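# Load a tote part into the nearest mould nest

## Task

Pick one white plastic part out of the blue tote and insert it, narrow end pointing downward and pressed fully home, into the vacant nest of the mould on the rotary table that sits closest to the arms. The tote must remain upright where it started, still holding its other parts. Finish with both grippers released so that neither arm is in contact with anything movable.

## Robot and tools

ROBOT. Two arms, left_arm and right_arm, each ending in a parallel two-finger gripper. On a gripper, the fingers extend along its own +z axis and close along its own y axis. end_effector_position is the point midway between the finger pads, just under 1 cm behind the tips. A camera cable resting on an object or fixture counts as that arm touching it.

FRAME. Every reported pose, and every offset axis, is in the scene frame. Its origin is at table-top height, halfway between the two nominal arm bases. +x points forward over the table, +z points up, and +y points toward the left_arm side. Arm names do not match left or right in the images. Positions are in metres and orientations are quaternions (w,x,y,z). Reported values may be a few cm off, more so at long reach. A BASES line, if shown, gives the calibrated base locations.

ROW FORMAT (shared by execute_actions and move). A row is one flat list of 14 numbers, each in [-1, 1]. The first 7 are for left_arm and the last 7 for right_arm, each ordered dx, dy, dz, rx, ry, rz, opening. Include both arms even if only one moves. dx, dy, dz are offsets along scene axes, and 1.0 equals 0.6 m. rx, ry, rz together form one rotation vector, where 1.0 equals 180 degrees, applied about the Hand target position. These six are offsets from the arm's Hand target at the start of the action or move, not absolute poses. Opening is absolute: +1 fully open (about 87 mm between pads), +0.5 about 69 mm, 0 about 43 mm, -0.5 about 18 mm, -1 closed. A 0 in the opening slot is a real command, so to leave a gripper unchanged, resend its present value (shown under Tool commands). Sending six zero pose numbers re-requests the current Hand target, which is also how you pull an arm back from pushing on something.

execute_actions(actions, cameras). actions is a list of actions. Each action is a table of 1 to 15 rows, and each row lasts one 1/30 s control step. If there are fewer than 15 rows, the last row is held for the remaining steps. Every row in an action is measured from the pose at that action's start, so rows do not add up within an action. Successive actions do add up, because each starts from the new Hand target. An empty actions list just returns the state and images. cameras selects the images: omit it, pass null or ["all"] for all, [] for none. An unknown name invalidates the call.

move(target, speed, blend, opening_speed, blocking, cameras). Each gripper travels in a straight line toward its target. target is one 14-number row, or a list of up to 15 such rows, all measured from the same starting Hand targets. speed is the top path speed in m/s, from 0.002 to 2.9, default 0.25; rotation is capped at twice that figure in rad/s. You may give one speed per target. blend, in metres, rounds the corners of a list (0 means stop at each point). opening_speed is the rate of finger change per second on the -1..+1 scale, 0.2 or more. All paths finish together and are cut off after 10 s. Paths do not avoid obstacles or the other arm. Faster moves lag, stray and hit harder, and aiming further past a contact presses harder. When an opening changes at a later list point, the arms pause there until everything is still. With blocking=false the call returns after about 0.5 s while motion continues. The result adds a "move:" line. Its ending (done, off_target, moving, held, fault) applies to the named arms; an unnamed arm is done, meaning it rests within 10 mm and 2 degrees. limits=paced means the pose was clipped; limits=held means a check withheld steps. Being done does not show whether the gripper is touching something.

wait(seconds). Lets time pass, 0 to 10 s, with the last commands held. A running move continues, and the wait ends early if the move finishes. stop(cameras) brakes a running move and needs some room to do so. zoom_image(camera, region) returns an enlarged crop of the latest image from that camera. region is [x0, y0, x1, y1] in pixels, at most 504 by 504, with the origin at the top left. finished_scene(scene) takes the integer number of the current scene, ends it for good, and usually reports success.

CAMERAS. cam_head_left, cam_head_right, cam_high, cam_low, cam_left_wrist and cam_right_wrist, each 896x504. Pinhole intrinsics K and T_world_to_cam are provided. Fixed cameras may have shifted by a couple of degrees or millimetres. Wrist camera poses are derived from joint readings and may show a slightly stale picture while the arm moves.

RESULT LINES. end_effector_position and end_effector_quat_wxyz give the current gripper pose. Hand target is the last commanded pose after clipping, and the next offsets count from it. The gripper often settles short of the Hand target; if it does, send the gap as an offset. grip_measured is the finger position on the opening scale. In Joint positions, the gripper's last value runs from 0 (closed) to 1 (open). Joint velocities reading "within noise" means the arm is still. Joint torques include the arm's own weight, and the first three values wrap at ±28 N m. MOTOR HOT appears at 75 °C. An OVER-TEMPERATURE FAULT folds that arm away and disables it for the rest of the scene.

CONTROL CAVEATS. Each step, commanded orientation is clipped to within 40 degrees of the measured orientation. Friction and weight can leave a gripper low, short or tilted, and small moves may go sideways or not happen at all. Check the pose after each move and correct any tilt. An arm blocked by an object keeps pushing until you command it away. Do not route a path close to an arm's own base, as its shoulder posture can flip; go around the base instead.

GRIPPING. Note grip_measured when the fingers first touch the part. Commanding about 0.04 below that value gives a full-force grip; a smaller gap grips more gently. Readings can be off by about 1 mm. Fast closing can squeeze too hard.

AVOID. Dropping the part, releasing it while it is still moving, slamming, hard knocks, and strong pushes. Do not knock over or displace the tote, and keep everything on the table. Keep the two grippers from colliding or gripping each other, since the clearance check does not guard against that. Limit holding loads or keeping an arm stretched out, to manage motor heat. Loose objects may occasionally be nudged by outside disturbances.

Each tool is called after ">>>" in YAML: its name, and indented under it one key for each argument.

## Session

>>> execute_actions:
  actions: []

Scene clock: 0.00 s.
left_arm: end_effector_position=(+0.4068, +0.2544, +0.1821) grip_measured=+1.000 end_effector_quat_wxyz=(+0.468, -0.072, +0.881, -0.016) | right_arm: end_effector_position=(+0.2237, -0.2899, +0.0600) grip_measured=+0.985 end_effector_quat_wxyz=(+0.543, +0.087, +0.835, +0.014)
Joint positions: left_arm=[-0.226 1.326 0.907 -0.196 -0.235 -0.279 1] | right_arm=[0.717 1.043 0.067 0.417 0.689 0.509 0.993]
Joint velocities: within noise
Joint torques (N m): no reading
Motor temperatures (°C): left_arm=[30 35 38 29 27 29 29] | right_arm=[31 41 36 30 27 28 31]
Heat: left arm: 38 °C; right arm: 41 °C.
Hand target: left_arm +0.4084, +0.2541, +0.1875; +0.474, -0.072, +0.877, -0.018 | right_arm +0.2270, -0.2874, +0.0651; +0.549, +0.090, +0.831, +0.020
Tool commands: left_gripper/opening=+1.0 right_gripper/opening=+1.0

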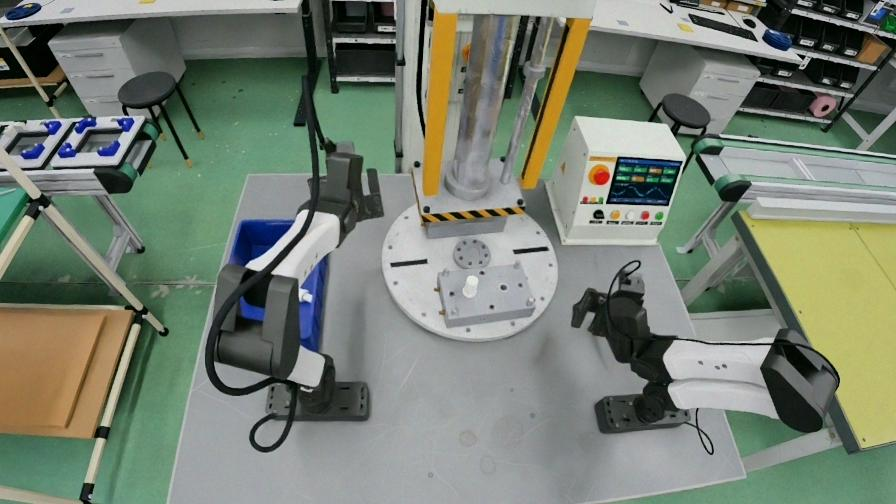

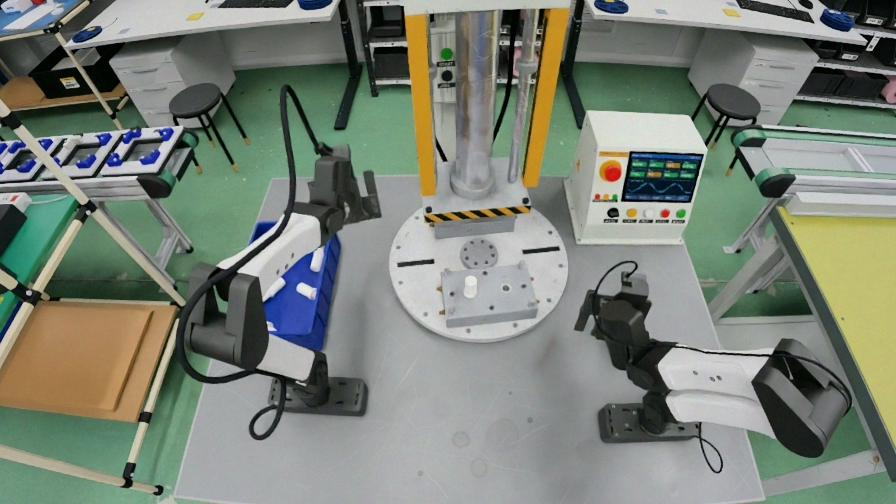

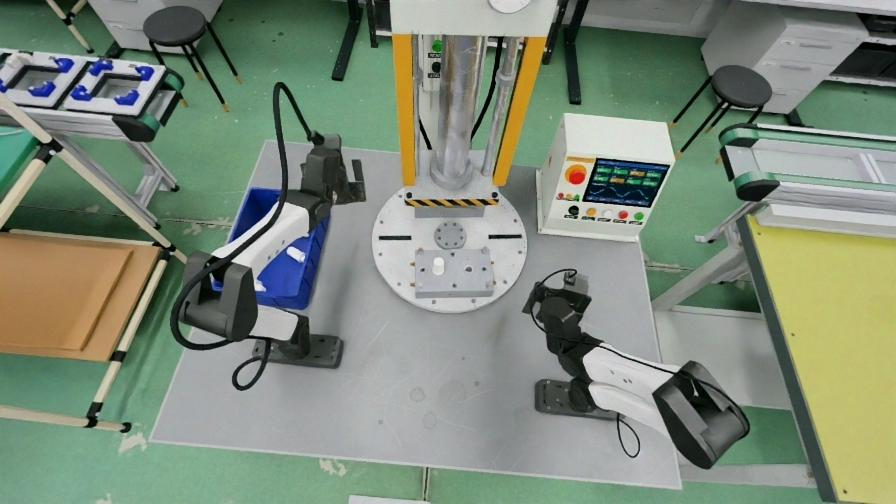

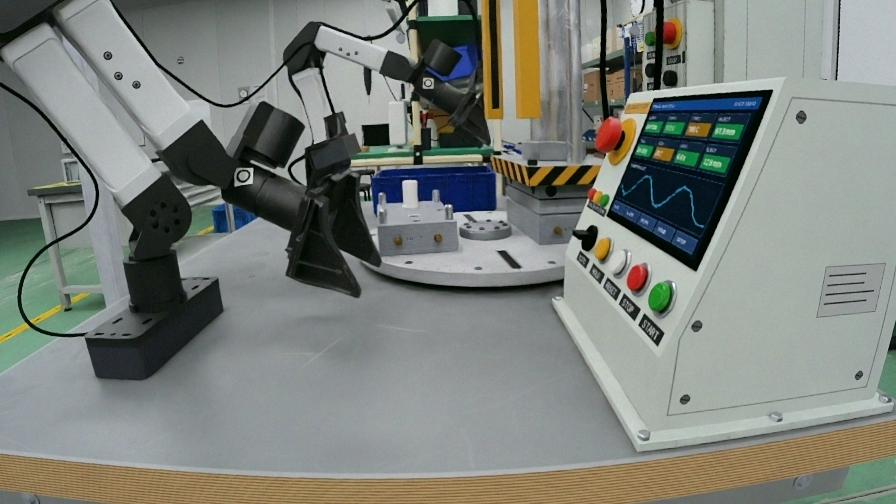

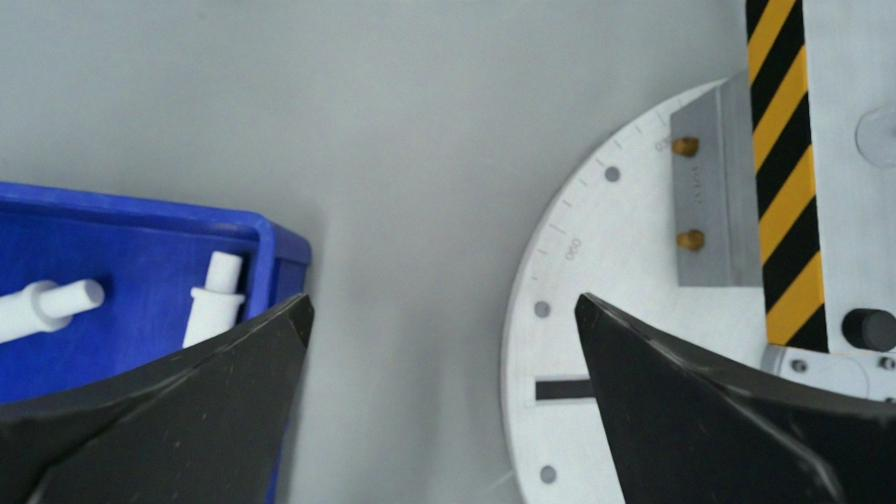

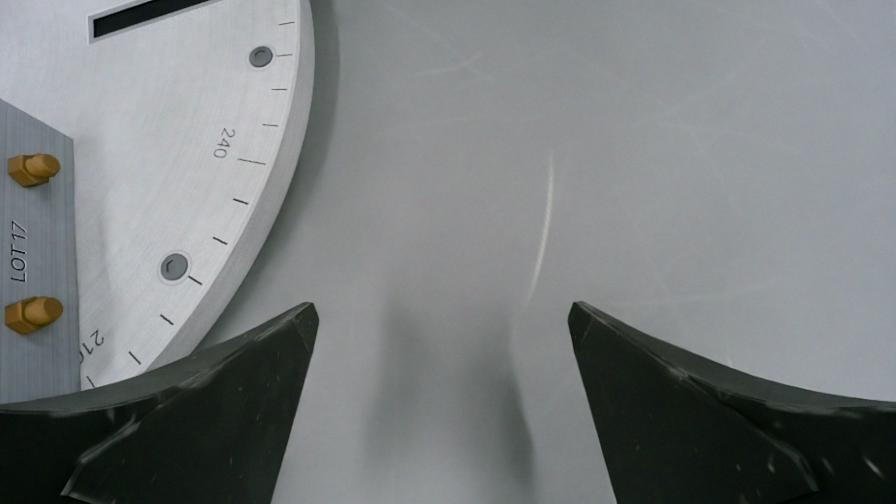

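>>> zoom_image:
  camera: "cam_head_right"
  region: [400, 230, 580, 350]

>>> zoom_image:
  camera: "cam_head_right"
  region: [220, 200, 400, 360]

>>> zoom_image:
  camera: "cam_low"
  region: [350, 150, 530, 270]

>>> zoom_image:
  camera: "cam_high"
  region: [200, 160, 360, 320]

>>> zoom_image:
  camera: "cam_high"
  region: [400, 230, 510, 310]

Scaled by 2.800 from the camera's 896x504 image, which has a finer 1280x720 frame.

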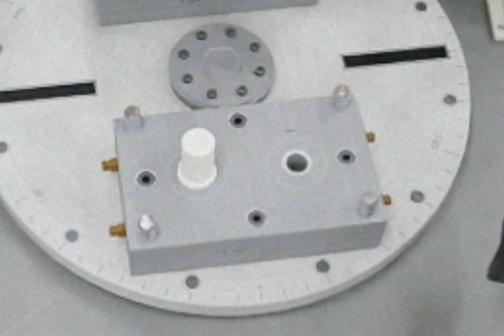

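Scaled by 2.800 from the camera's 896x504 image, which has a finer 1280x720 frame.

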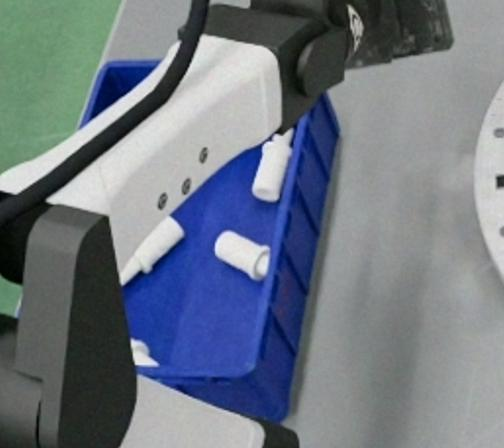

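Scaled by 2.800 from the camera's 896x504 image, which has a finer 1280x720 frame.

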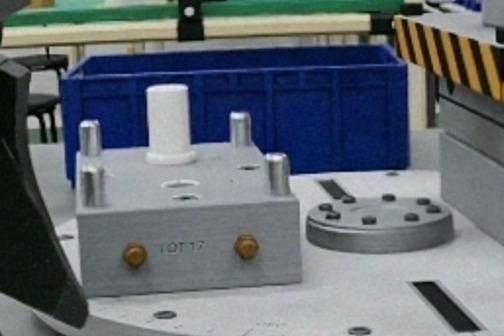

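Scaled by 3.150 from the camera's 896x504 image, which has a finer 1280x720 frame.

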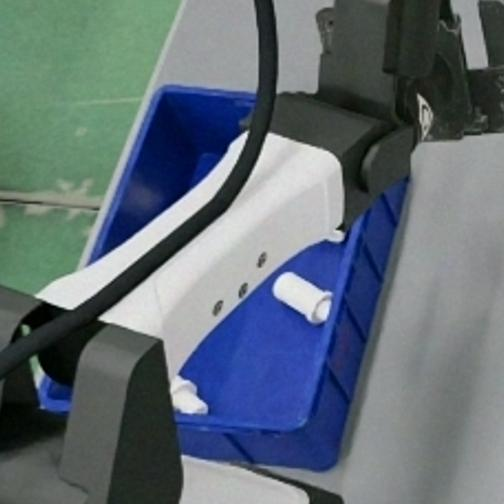

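Scaled by 4.582 from the camera's 896x504 image, which has a finer 1280x720 frame.

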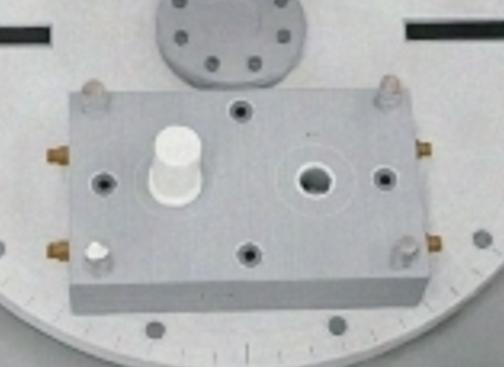

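>>> move:
  target: [-0.15,-0.25,0.2,0,0,0,1,0,0,0,0,0,0,1]
  speed: 0.4

>>> zoom_image:
  camera: "cam_high"
  region: [200, 160, 360, 320]

>>> zoom_image:
  camera: "cam_head_left"
  region: [210, 200, 370, 360]

>>> zoom_image:
  camera: "cam_head_right"
  region: [220, 200, 380, 360]

Scene clock: 28.63 s.
left_arm: end_effector_position=(+0.3147, +0.1046, +0.3022) grip_measured=+1.000 end_effector_quat_wxyz=(+0.468, -0.063, +0.881, -0.021) | right_arm: end_effector_position=(+0.2237, -0.2899, +0.0600) grip_measured=+0.985 end_effector_quat_wxyz=(+0.543, +0.087, +0.835, +0.014)
Joint positions: left_arm=[-0.892 1.419 1.516 -0.945 -0.725 -0.762 1] | right_arm=[0.717 1.043 0.067 0.417 0.689 0.509 0.993]
Joint velocities: within noise
Joint torques (N m): left_arm=[0.66 -3.73 10.3 1.24 -0.45 -0.11] | right_arm=[-0.35 -1.46 6.41 1.92 0.27 0.01]
Motor temperatures (°C): left_arm=[30 37 41 32 27 29 29] | right_arm=[31 40 39 33 27 28 31]
Heat: left arm: 41 °C; right arm: 40 °C.
Hand target: left_arm +0.3184, +0.1041, +0.3075; +0.474, -0.072, +0.877, -0.018 | right_arm +0.2270, -0.2874, +0.0651; +0.549, +0.090, +0.831, +0.020
Off the commanded pose: left_arm 0.007 m, 1 deg | right_arm 0.007 m, 1 deg.
move: done
camera_calibration:
cam_left_wrist: T_world_to_cam=[[0.0880062, -0.990455, 0.106087, 0.0405506], [-0.991046, -0.0977953, -0.0909023, 0.371324], [0.100409, -0.0971376, -0.990193, 0.412636], [0, 0, 0, 1]] pos_world=[0.322998, 0.11656, 0.438041]

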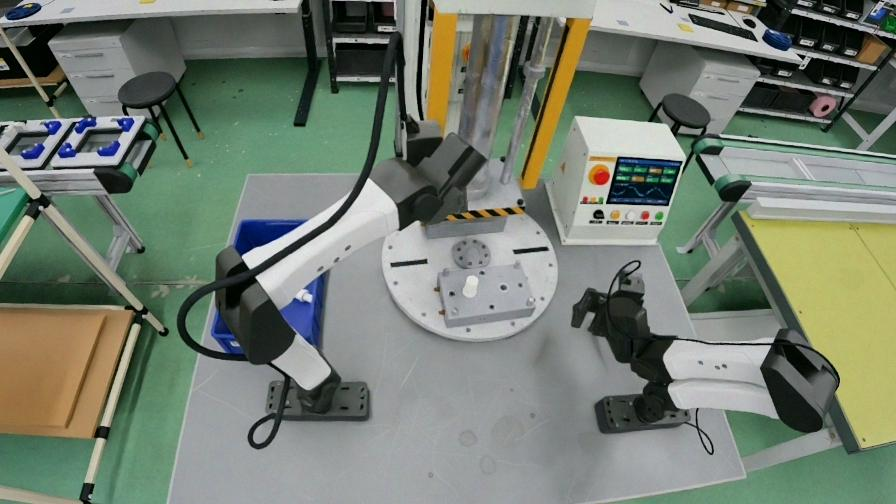

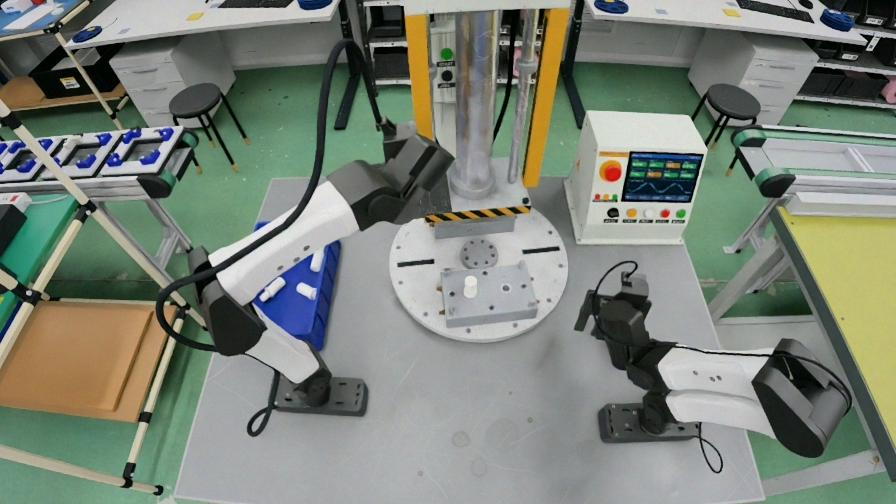

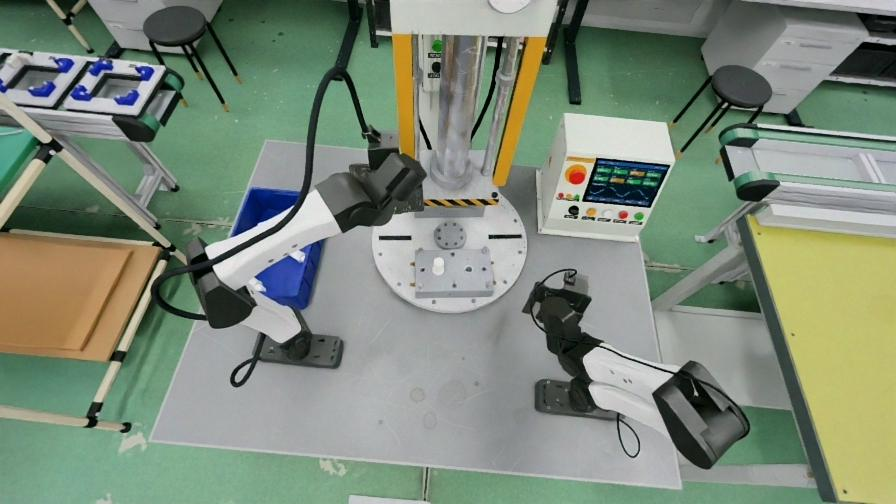

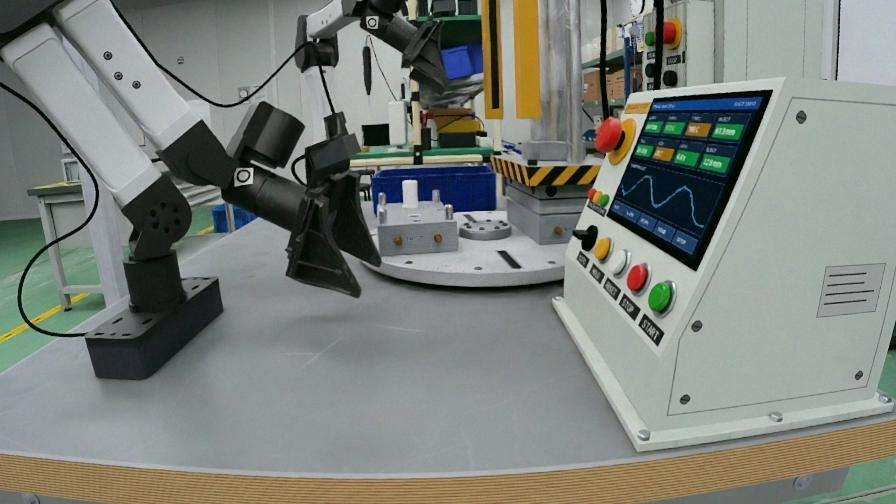

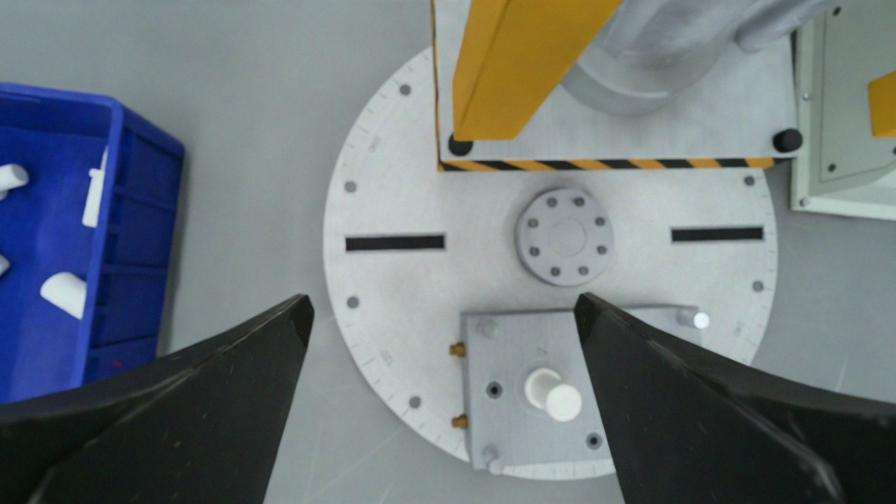

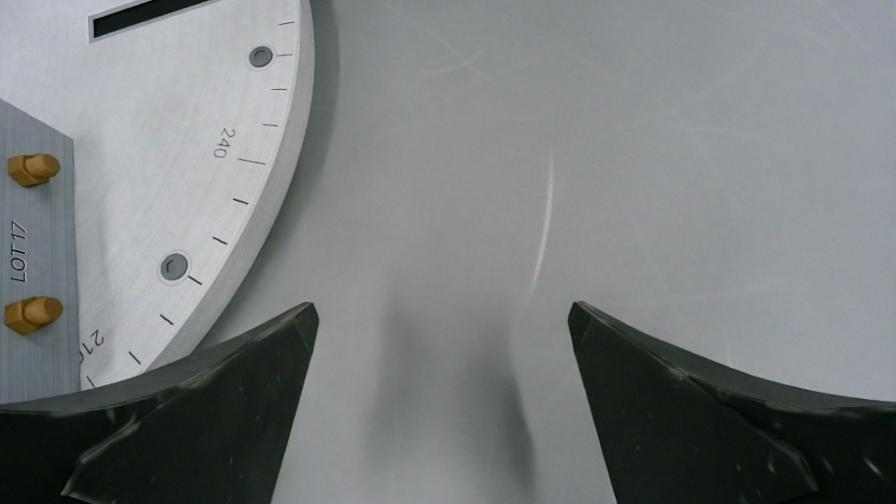

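Scaled by 3.150 from the camera's 896x504 image, which has a finer 1280x720 frame.

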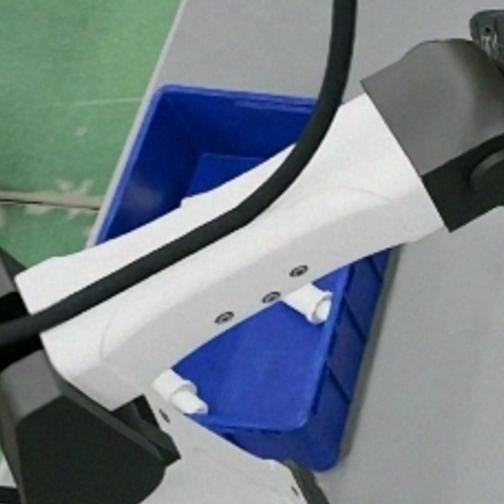

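Scaled by 3.150 from the camera's 896x504 image, which has a finer 1280x720 frame.

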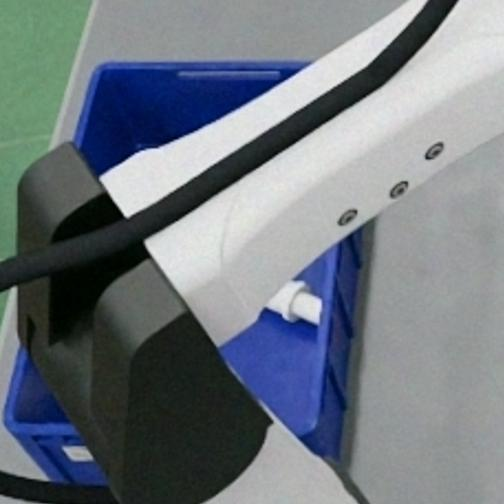

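Scaled by 3.150 from the camera's 896x504 image, which has a finer 1280x720 frame.

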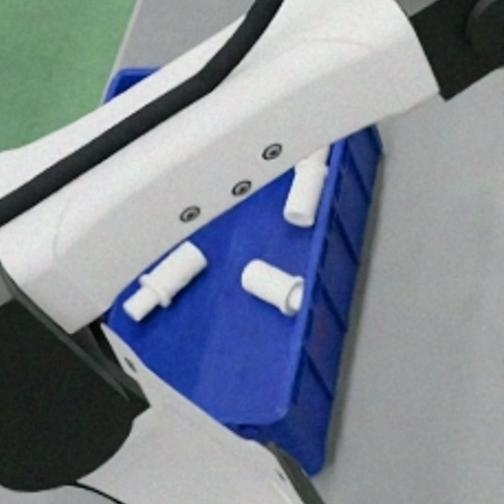

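>>> move:
  target: [-0.024,0.597,-0.11,0.134,0.297,-0.272,1,0,0,0,0,0,0,1]
  speed: 0.5

>>> zoom_image:
  camera: "cam_head_right"
  region: [220, 180, 400, 360]

Scene clock: 65.20 s.
left_arm: end_effector_position=(+0.3024, +0.4589, +0.2391) grip_measured=+1.000 end_effector_quat_wxyz=(+0.034, +0.371, +0.927, +0.032) | right_arm: end_effector_position=(+0.2237, -0.2899, +0.0600) grip_measured=+0.985 end_effector_quat_wxyz=(+0.543, +0.087, +0.835, +0.014)
Joint positions: left_arm=[0.369 1.738 1.833 -1.572 -0.002 1.119 1] | right_arm=[0.717 1.043 0.067 0.417 0.689 0.509 0.993]
Joint velocities: within noise
Joint torques (N m): left_arm=[0.83 -5.59 9.06 0.32 0.03 0.11] | right_arm=[-0.29 -1.37 6.49 1.92 0.27 0]
Motor temperatures (°C): left_arm=[30 36 46 32 28 29 28] | right_arm=[31 40 41 34 27 28 31]
Heat: left arm: 46 °C; right arm: 41 °C.
Hand target: left_arm +0.3040, +0.4623, +0.2415; +0.000, +0.375, +0.927, +0.001 | right_arm +0.2270, -0.2874, +0.0651; +0.549, +0.090, +0.831, +0.020
Off the commanded pose: left_arm 0.004 m, 5 deg | right_arm 0.007 m, 1 deg.
joint sent to its limit (left arm) — joint 4 (wrist pitch), lower limit. The joint targets are off in orientation, not in position.
move: off_target (left_arm)
camera_calibration:
cam_left_wrist: T_world_to_cam=[[-0.682574, -0.726814, -0.0763808, 0.554904], [-0.525068, 0.415025, 0.743006, -0.187711], [-0.508327, 0.547262, -0.664912, 0.196398], [0, 0, 0, 1]] pos_world=[0.380037, 0.373736, 0.312442]

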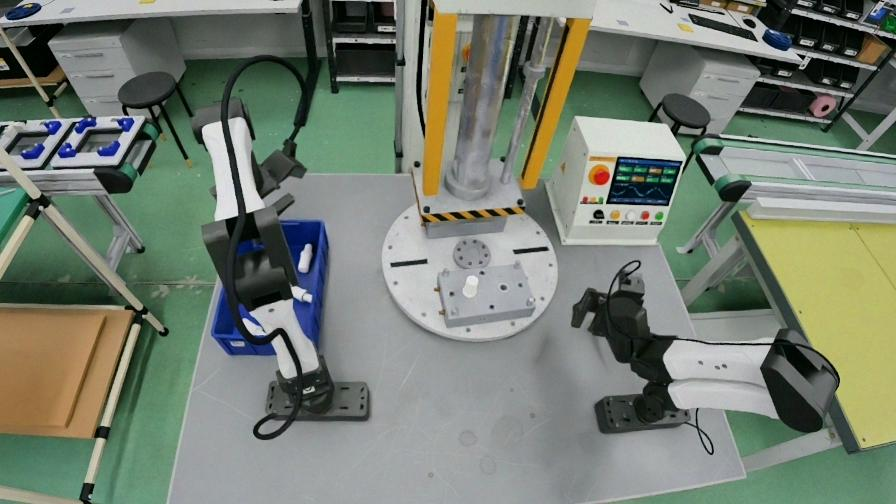

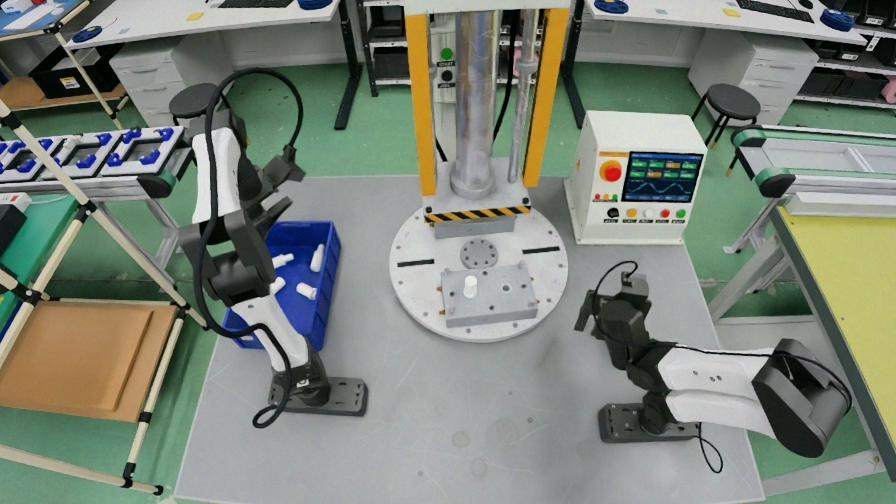

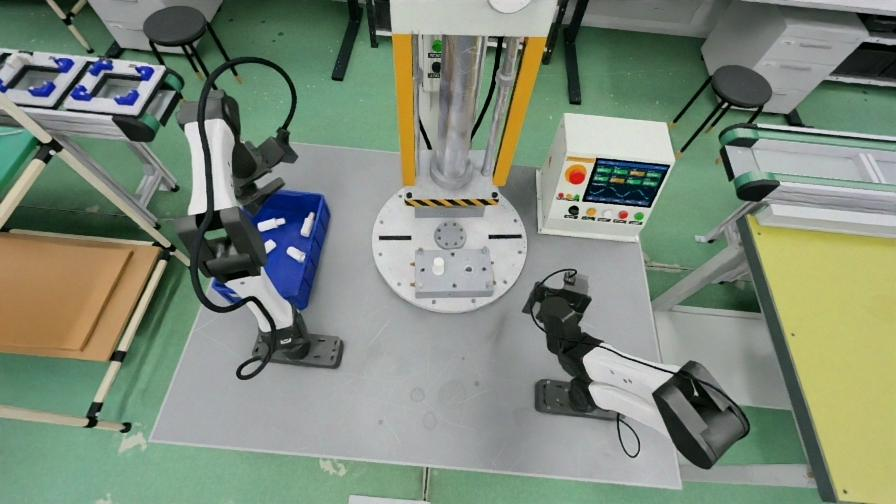

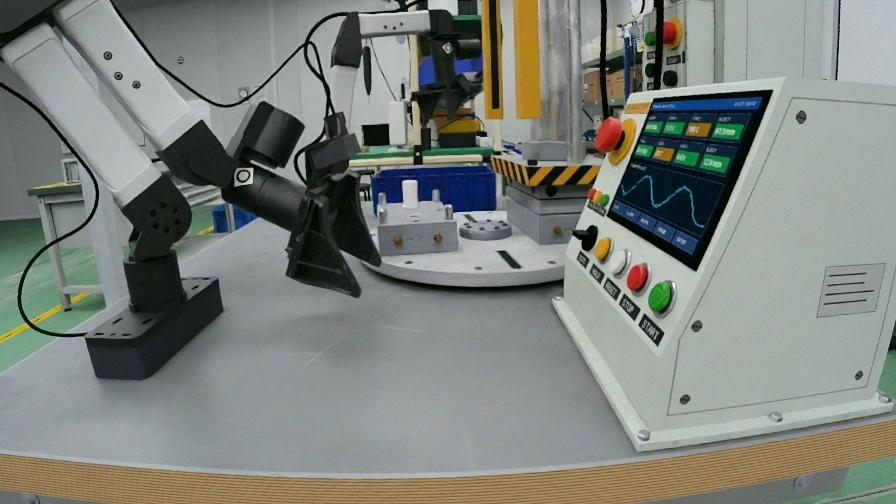

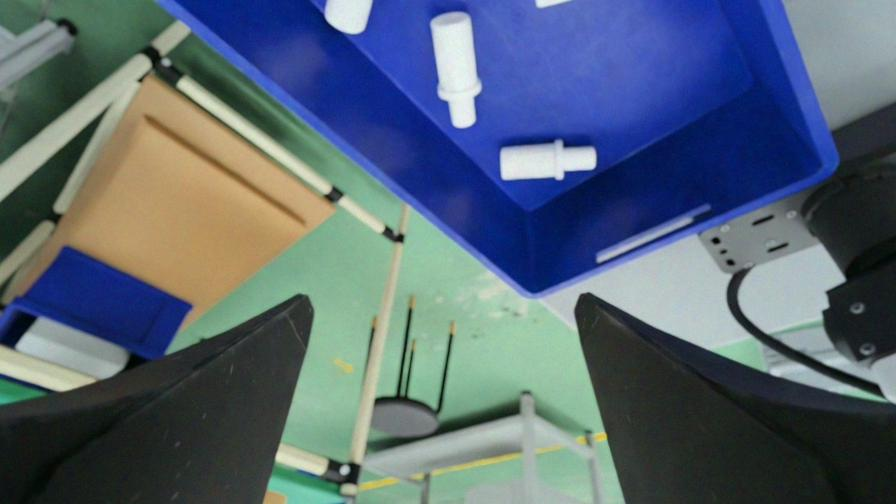

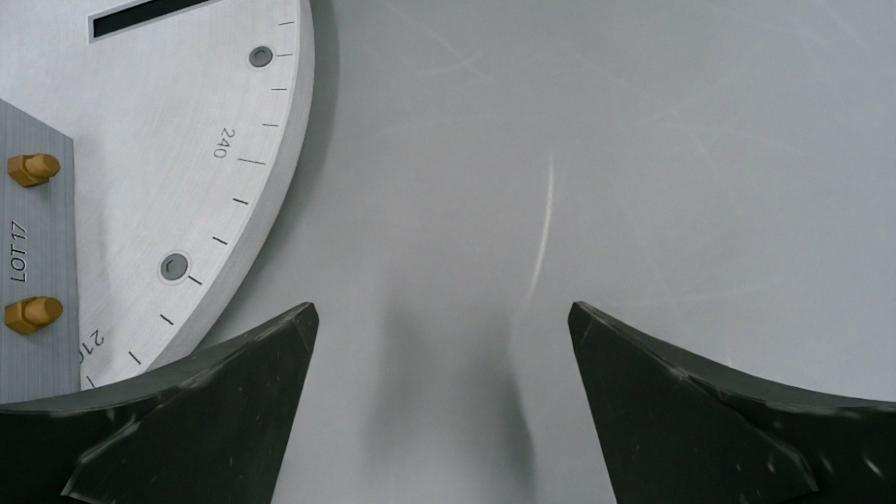

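Scaled by 2.800 from the camera's 896x504 image, which has a finer 1280x720 frame.

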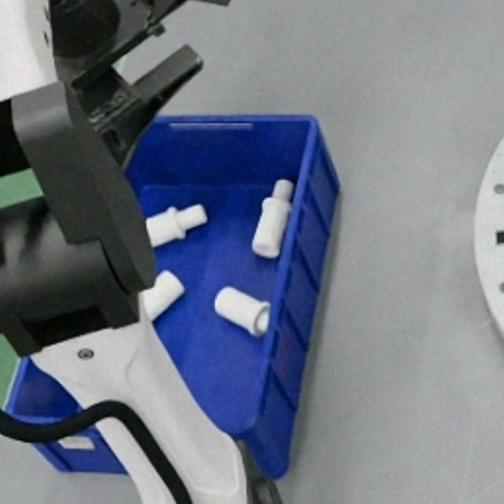

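>>> move:
  target: [0,0,-0.19,0,0,0,1,0,0,0,0,0,0,1]
  cameras: ["cam_left_wrist","cam_head_right","cam_high"]

>>> zoom_image:
  camera: "cam_high"
  region: [200, 160, 360, 320]

Scene clock: 76.20 s.
left_arm: end_effector_position=(+0.3034, +0.4594, +0.1332) grip_measured=+1.000 end_effector_quat_wxyz=(+0.002, +0.373, +0.928, +0.003) | right_arm: end_effector_position=(+0.2237, -0.2899, +0.0600) grip_measured=+0.985 end_effector_quat_wxyz=(+0.543, +0.087, +0.835, +0.014)
Joint positions: left_arm=[0.369 1.775 1.448 -1.237 -0.002 1.121 1] | right_arm=[0.717 1.043 0.067 0.417 0.689 0.509 0.993]
Joint velocities: within noise
Joint torques (N m): left_arm=[1.35 -6.22 6.35 0.41 0.18 0.13] | right_arm=[-0.4 -1.47 6.32 1.93 0.29 -0.01]
Motor temperatures (°C): left_arm=[30 37 45 31 27 29 28] | right_arm=[31 40 42 34 27 28 31]
Heat: left arm: 45 °C; right arm: 42 °C.
Hand target: left_arm +0.3040, +0.4623, +0.1276; +0.000, +0.375, +0.927, +0.001 | right_arm +0.2270, -0.2874, +0.0651; +0.549, +0.090, +0.831, +0.020
Off the commanded pose: left_arm 0.006 m, 1 deg | right_arm 0.007 m, 1 deg.
move: done
camera_calibration:
cam_left_wrist: T_world_to_cam=[[-0.687349, -0.726327, 0.000257158, 0.538904], [-0.463103, 0.438524, 0.770216, -0.141817], [-0.559541, 0.529288, -0.637783, 0.146431], [0, 0, 0, 1]] pos_world=[0.386673, 0.376107, 0.202482]
Images, in order (width x height): cam_head_right 896x504, cam_high 896x504, cam_left_wrist 896x504.

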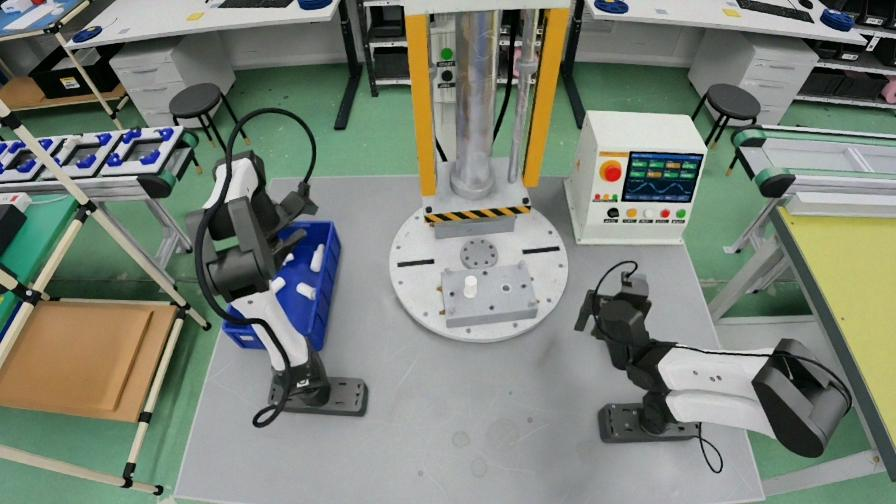

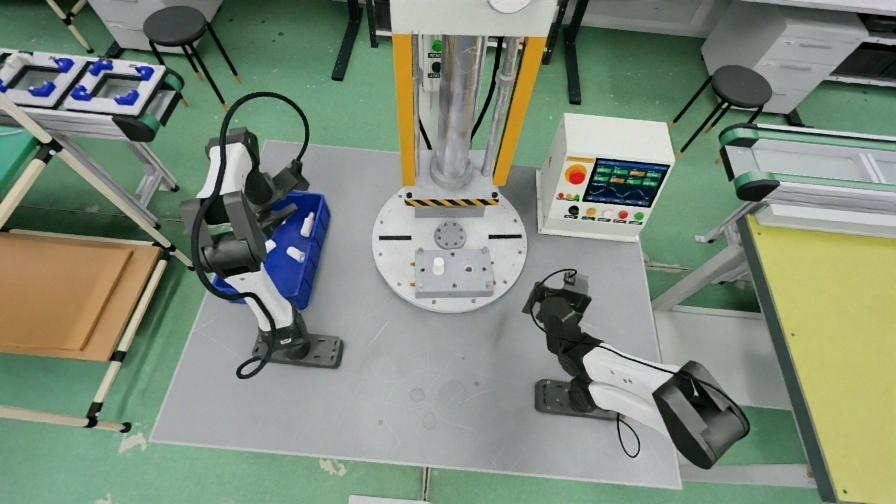

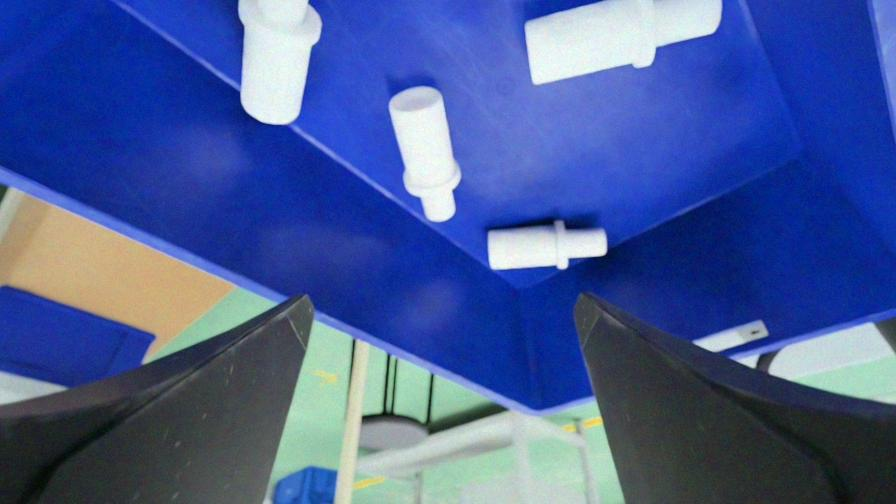

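Scaled by 3.150 from the camera's 896x504 image, which has a finer 1280x720 frame.

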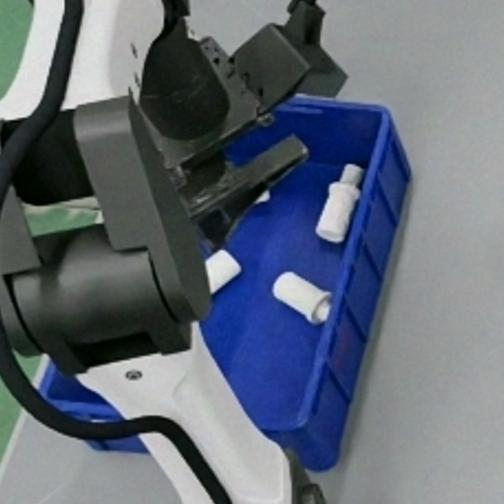

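>>> move:
  target: [0.002,0.014,-0.1,0,0,0.028,1,0,0,0,0,0,0,1]
  cameras: ["cam_left_wrist","cam_head_right"]

Scene clock: 95.37 s.
left_arm: end_effector_position=(+0.3062, +0.4694, +0.0740) grip_measured=+1.000 end_effector_quat_wxyz=(+0.003, +0.340, +0.940, +0.004) | right_arm: end_effector_position=(+0.2237, -0.2899, +0.0600) grip_measured=+0.985 end_effector_quat_wxyz=(+0.543, +0.087, +0.835, +0.014)
Joint positions: left_arm=[0.398 1.85 1.303 -1.015 -0.002 1.08 1] | right_arm=[0.717 1.043 0.067 0.417 0.689 0.509 0.993]
Joint velocities: within noise
Joint torques (N m): left_arm=[1.17 -6.45 6.04 0.44 0.18 -0.06] | right_arm=[-0.29 -1.5 6.46 1.93 0.26 0]
Motor temperatures (°C): left_arm=[30 38 44 30 27 29 28] | right_arm=[31 40 42 35 27 28 31]
Heat: left arm: 44 °C; right arm: 42 °C.
Hand target: left_arm +0.3053, +0.4707, +0.0675; +0.000, +0.334, +0.942, +0.001 | right_arm +0.2270, -0.2874, +0.0651; +0.549, +0.090, +0.831, +0.020
Off the commanded pose: left_arm 0.007 m, 1 deg | right_arm 0.007 m, 1 deg.
move: done
camera_calibration:
cam_left_wrist: T_world_to_cam=[[-0.634688, -0.772768, -0.000978348, 0.553795], [-0.49391, 0.404683, 0.7696, -0.0739679], [-0.594326, 0.48894, -0.638525, 0.134546], [0, 0, 0, 1]] pos_world=[0.394918, 0.392104, 0.143378]
Images, in order (width x height): cam_head_right 896x504, cam_left_wrist 896x504.

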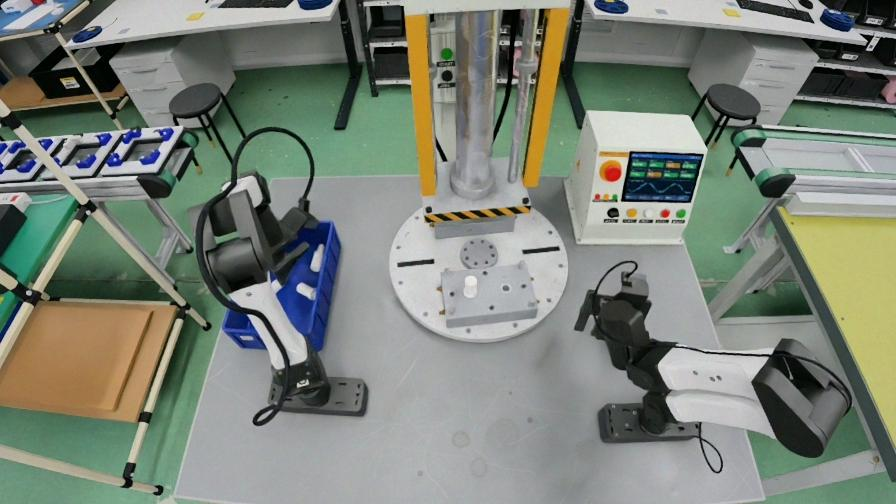

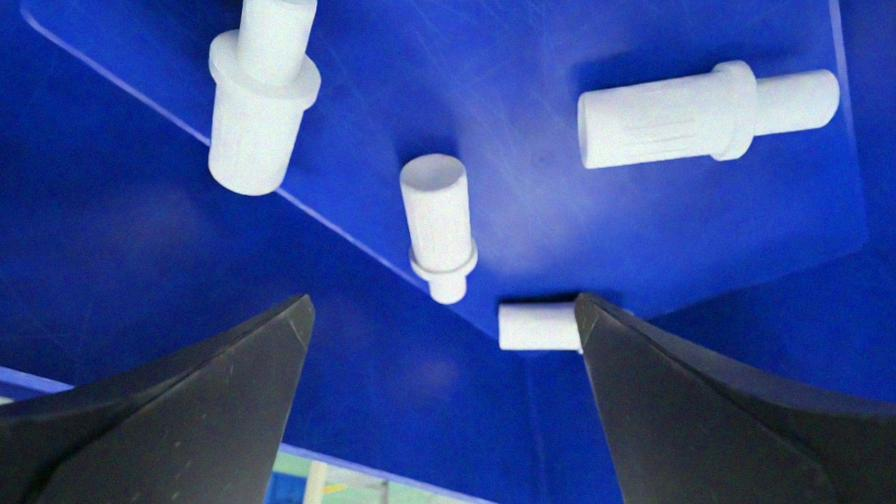

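>>> move:
  target:
    - [0,0,0,0,0,0,0.2,0,0,0,0,0,0,1]
    - [-0.007,0.006,-0.075,0,0,0.022,0.2,0,0,0,0,0,0,1]
  speed: 0.12
  cameras: ["cam_left_wrist"]

Scene clock: 110.63 s.
left_arm: end_effector_position=(+0.3031, +0.4733, +0.0298) grip_measured=+0.200 end_effector_quat_wxyz=(+0.003, +0.308, +0.951, +0.004) | right_arm: end_effector_position=(+0.2237, -0.2899, +0.0600) grip_measured=+0.985 end_effector_quat_wxyz=(+0.543, +0.087, +0.835, +0.014)
Joint positions: left_arm=[0.416 1.917 1.203 -0.846 -0.002 1.029 0.6] | right_arm=[0.717 1.043 0.067 0.417 0.689 0.509 0.993]
Joint velocities: within noise
Joint torques (N m): left_arm=[1.24 -6.49 5.59 0.44 0.18 -0.06] | right_arm=[-0.42 -1.48 6.24 1.91 0.3 -0.01]
Motor temperatures (°C): left_arm=[30 39 43 30 27 29 28] | right_arm=[31 40 42 35 27 28 31]
Heat: left arm: 43 °C; right arm: 42 °C.
Hand target: left_arm +0.3011, +0.4743, +0.0225; +0.000, +0.302, +0.953, +0.001 | right_arm +0.2270, -0.2874, +0.0651; +0.549, +0.090, +0.831, +0.020
Off the commanded pose: left_arm 0.008 m, 1 deg | right_arm 0.007 m, 1 deg.
move: done
camera_calibration:
cam_left_wrist: T_world_to_cam=[[-0.580157, -0.814501, -0.00245365, 0.558087], [-0.522083, 0.369557, 0.768672, -0.0178133], [-0.625177, 0.447232, -0.639638, 0.13181], [0, 0, 0, 1]] pos_world=[0.396883, 0.402196, 0.0993729]
Images, in order (width x height): cam_left_wrist 896x504.

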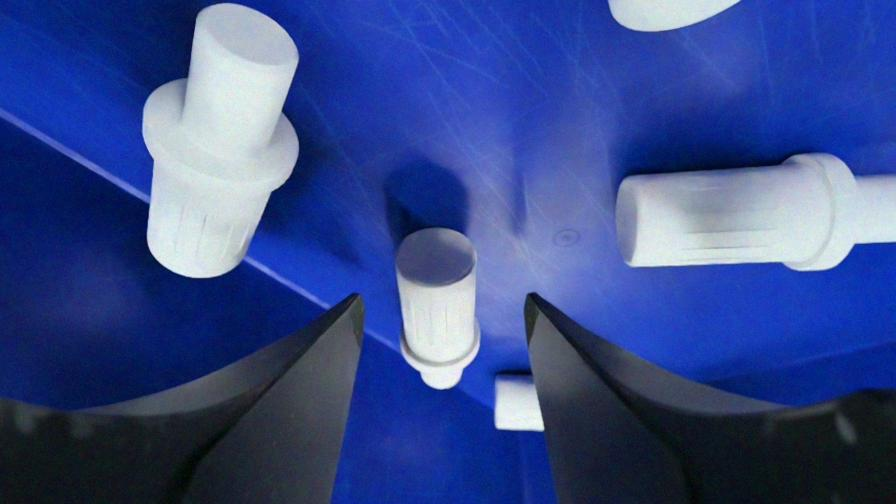

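>>> move:
  target:
    - [0,0,-0.013,0,0,0,0.2,0,0,0,0,0,0,1]
    - [0,0,-0.013,0,0,0,-0.45,0,0,0,0,0,0,1]
  speed: 0.05
  opening_speed: 0.8
  cameras: ["cam_left_wrist"]

Scene clock: 120.60 s.
left_arm: end_effector_position=(+0.3044, +0.4738, +0.0233) grip_measured=-0.347 end_effector_quat_wxyz=(+0.005, +0.307, +0.952, +0.006) | right_arm: end_effector_position=(+0.2237, -0.2899, +0.0600) grip_measured=+0.985 end_effector_quat_wxyz=(+0.543, +0.087, +0.835, +0.014)
Joint positions: left_arm=[0.416 1.928 1.19 -0.817 -0.002 1.029 0.327] | right_arm=[0.717 1.043 0.067 0.417 0.689 0.509 0.993]
Joint velocities: within noise
Joint torques (N m): left_arm=[1.21 -6.28 5.38 0.45 0.18 -0.06] | right_arm=[-0.39 -1.48 6.35 1.92 0.27 0]
Motor temperatures (°C): left_arm=[30 40 43 30 27 29 28] | right_arm=[31 40 43 35 27 28 31]
Heat: left arm: 43 °C; right arm: 43 °C.
Hand target: left_arm +0.3011, +0.4743, +0.0148; +0.000, +0.302, +0.953, +0.001 | right_arm +0.2270, -0.2874, +0.0651; +0.549, +0.090, +0.831, +0.020
Off the commanded pose: left_arm 0.009 m, 1 deg | right_arm 0.007 m, 1 deg.
move: done
camera_calibration:
cam_left_wrist: T_world_to_cam=[[-0.579818, -0.814715, -0.00706967, 0.559321], [-0.52605, 0.367726, 0.766843, -0.010223], [-0.622159, 0.448349, -0.641796, 0.126782], [0, 0, 0, 1]] pos_world=[0.397805, 0.402604, 0.0931616]
Images, in order (width x height): cam_left_wrist 896x504.

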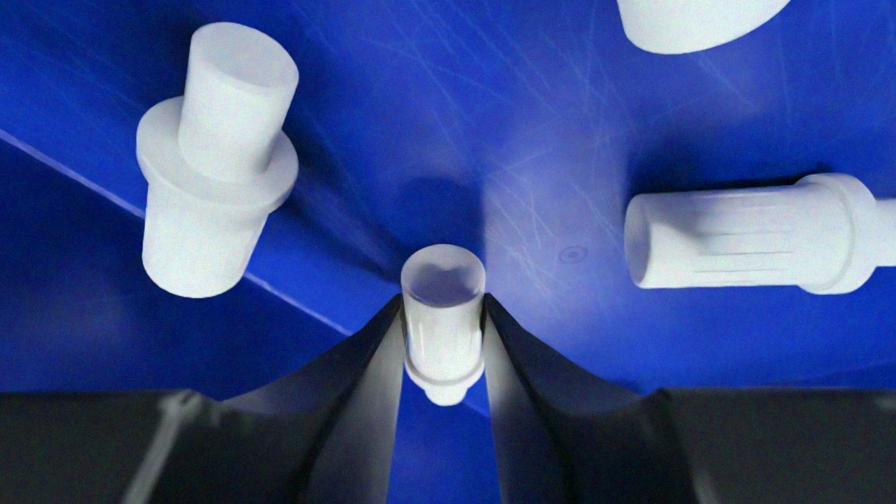

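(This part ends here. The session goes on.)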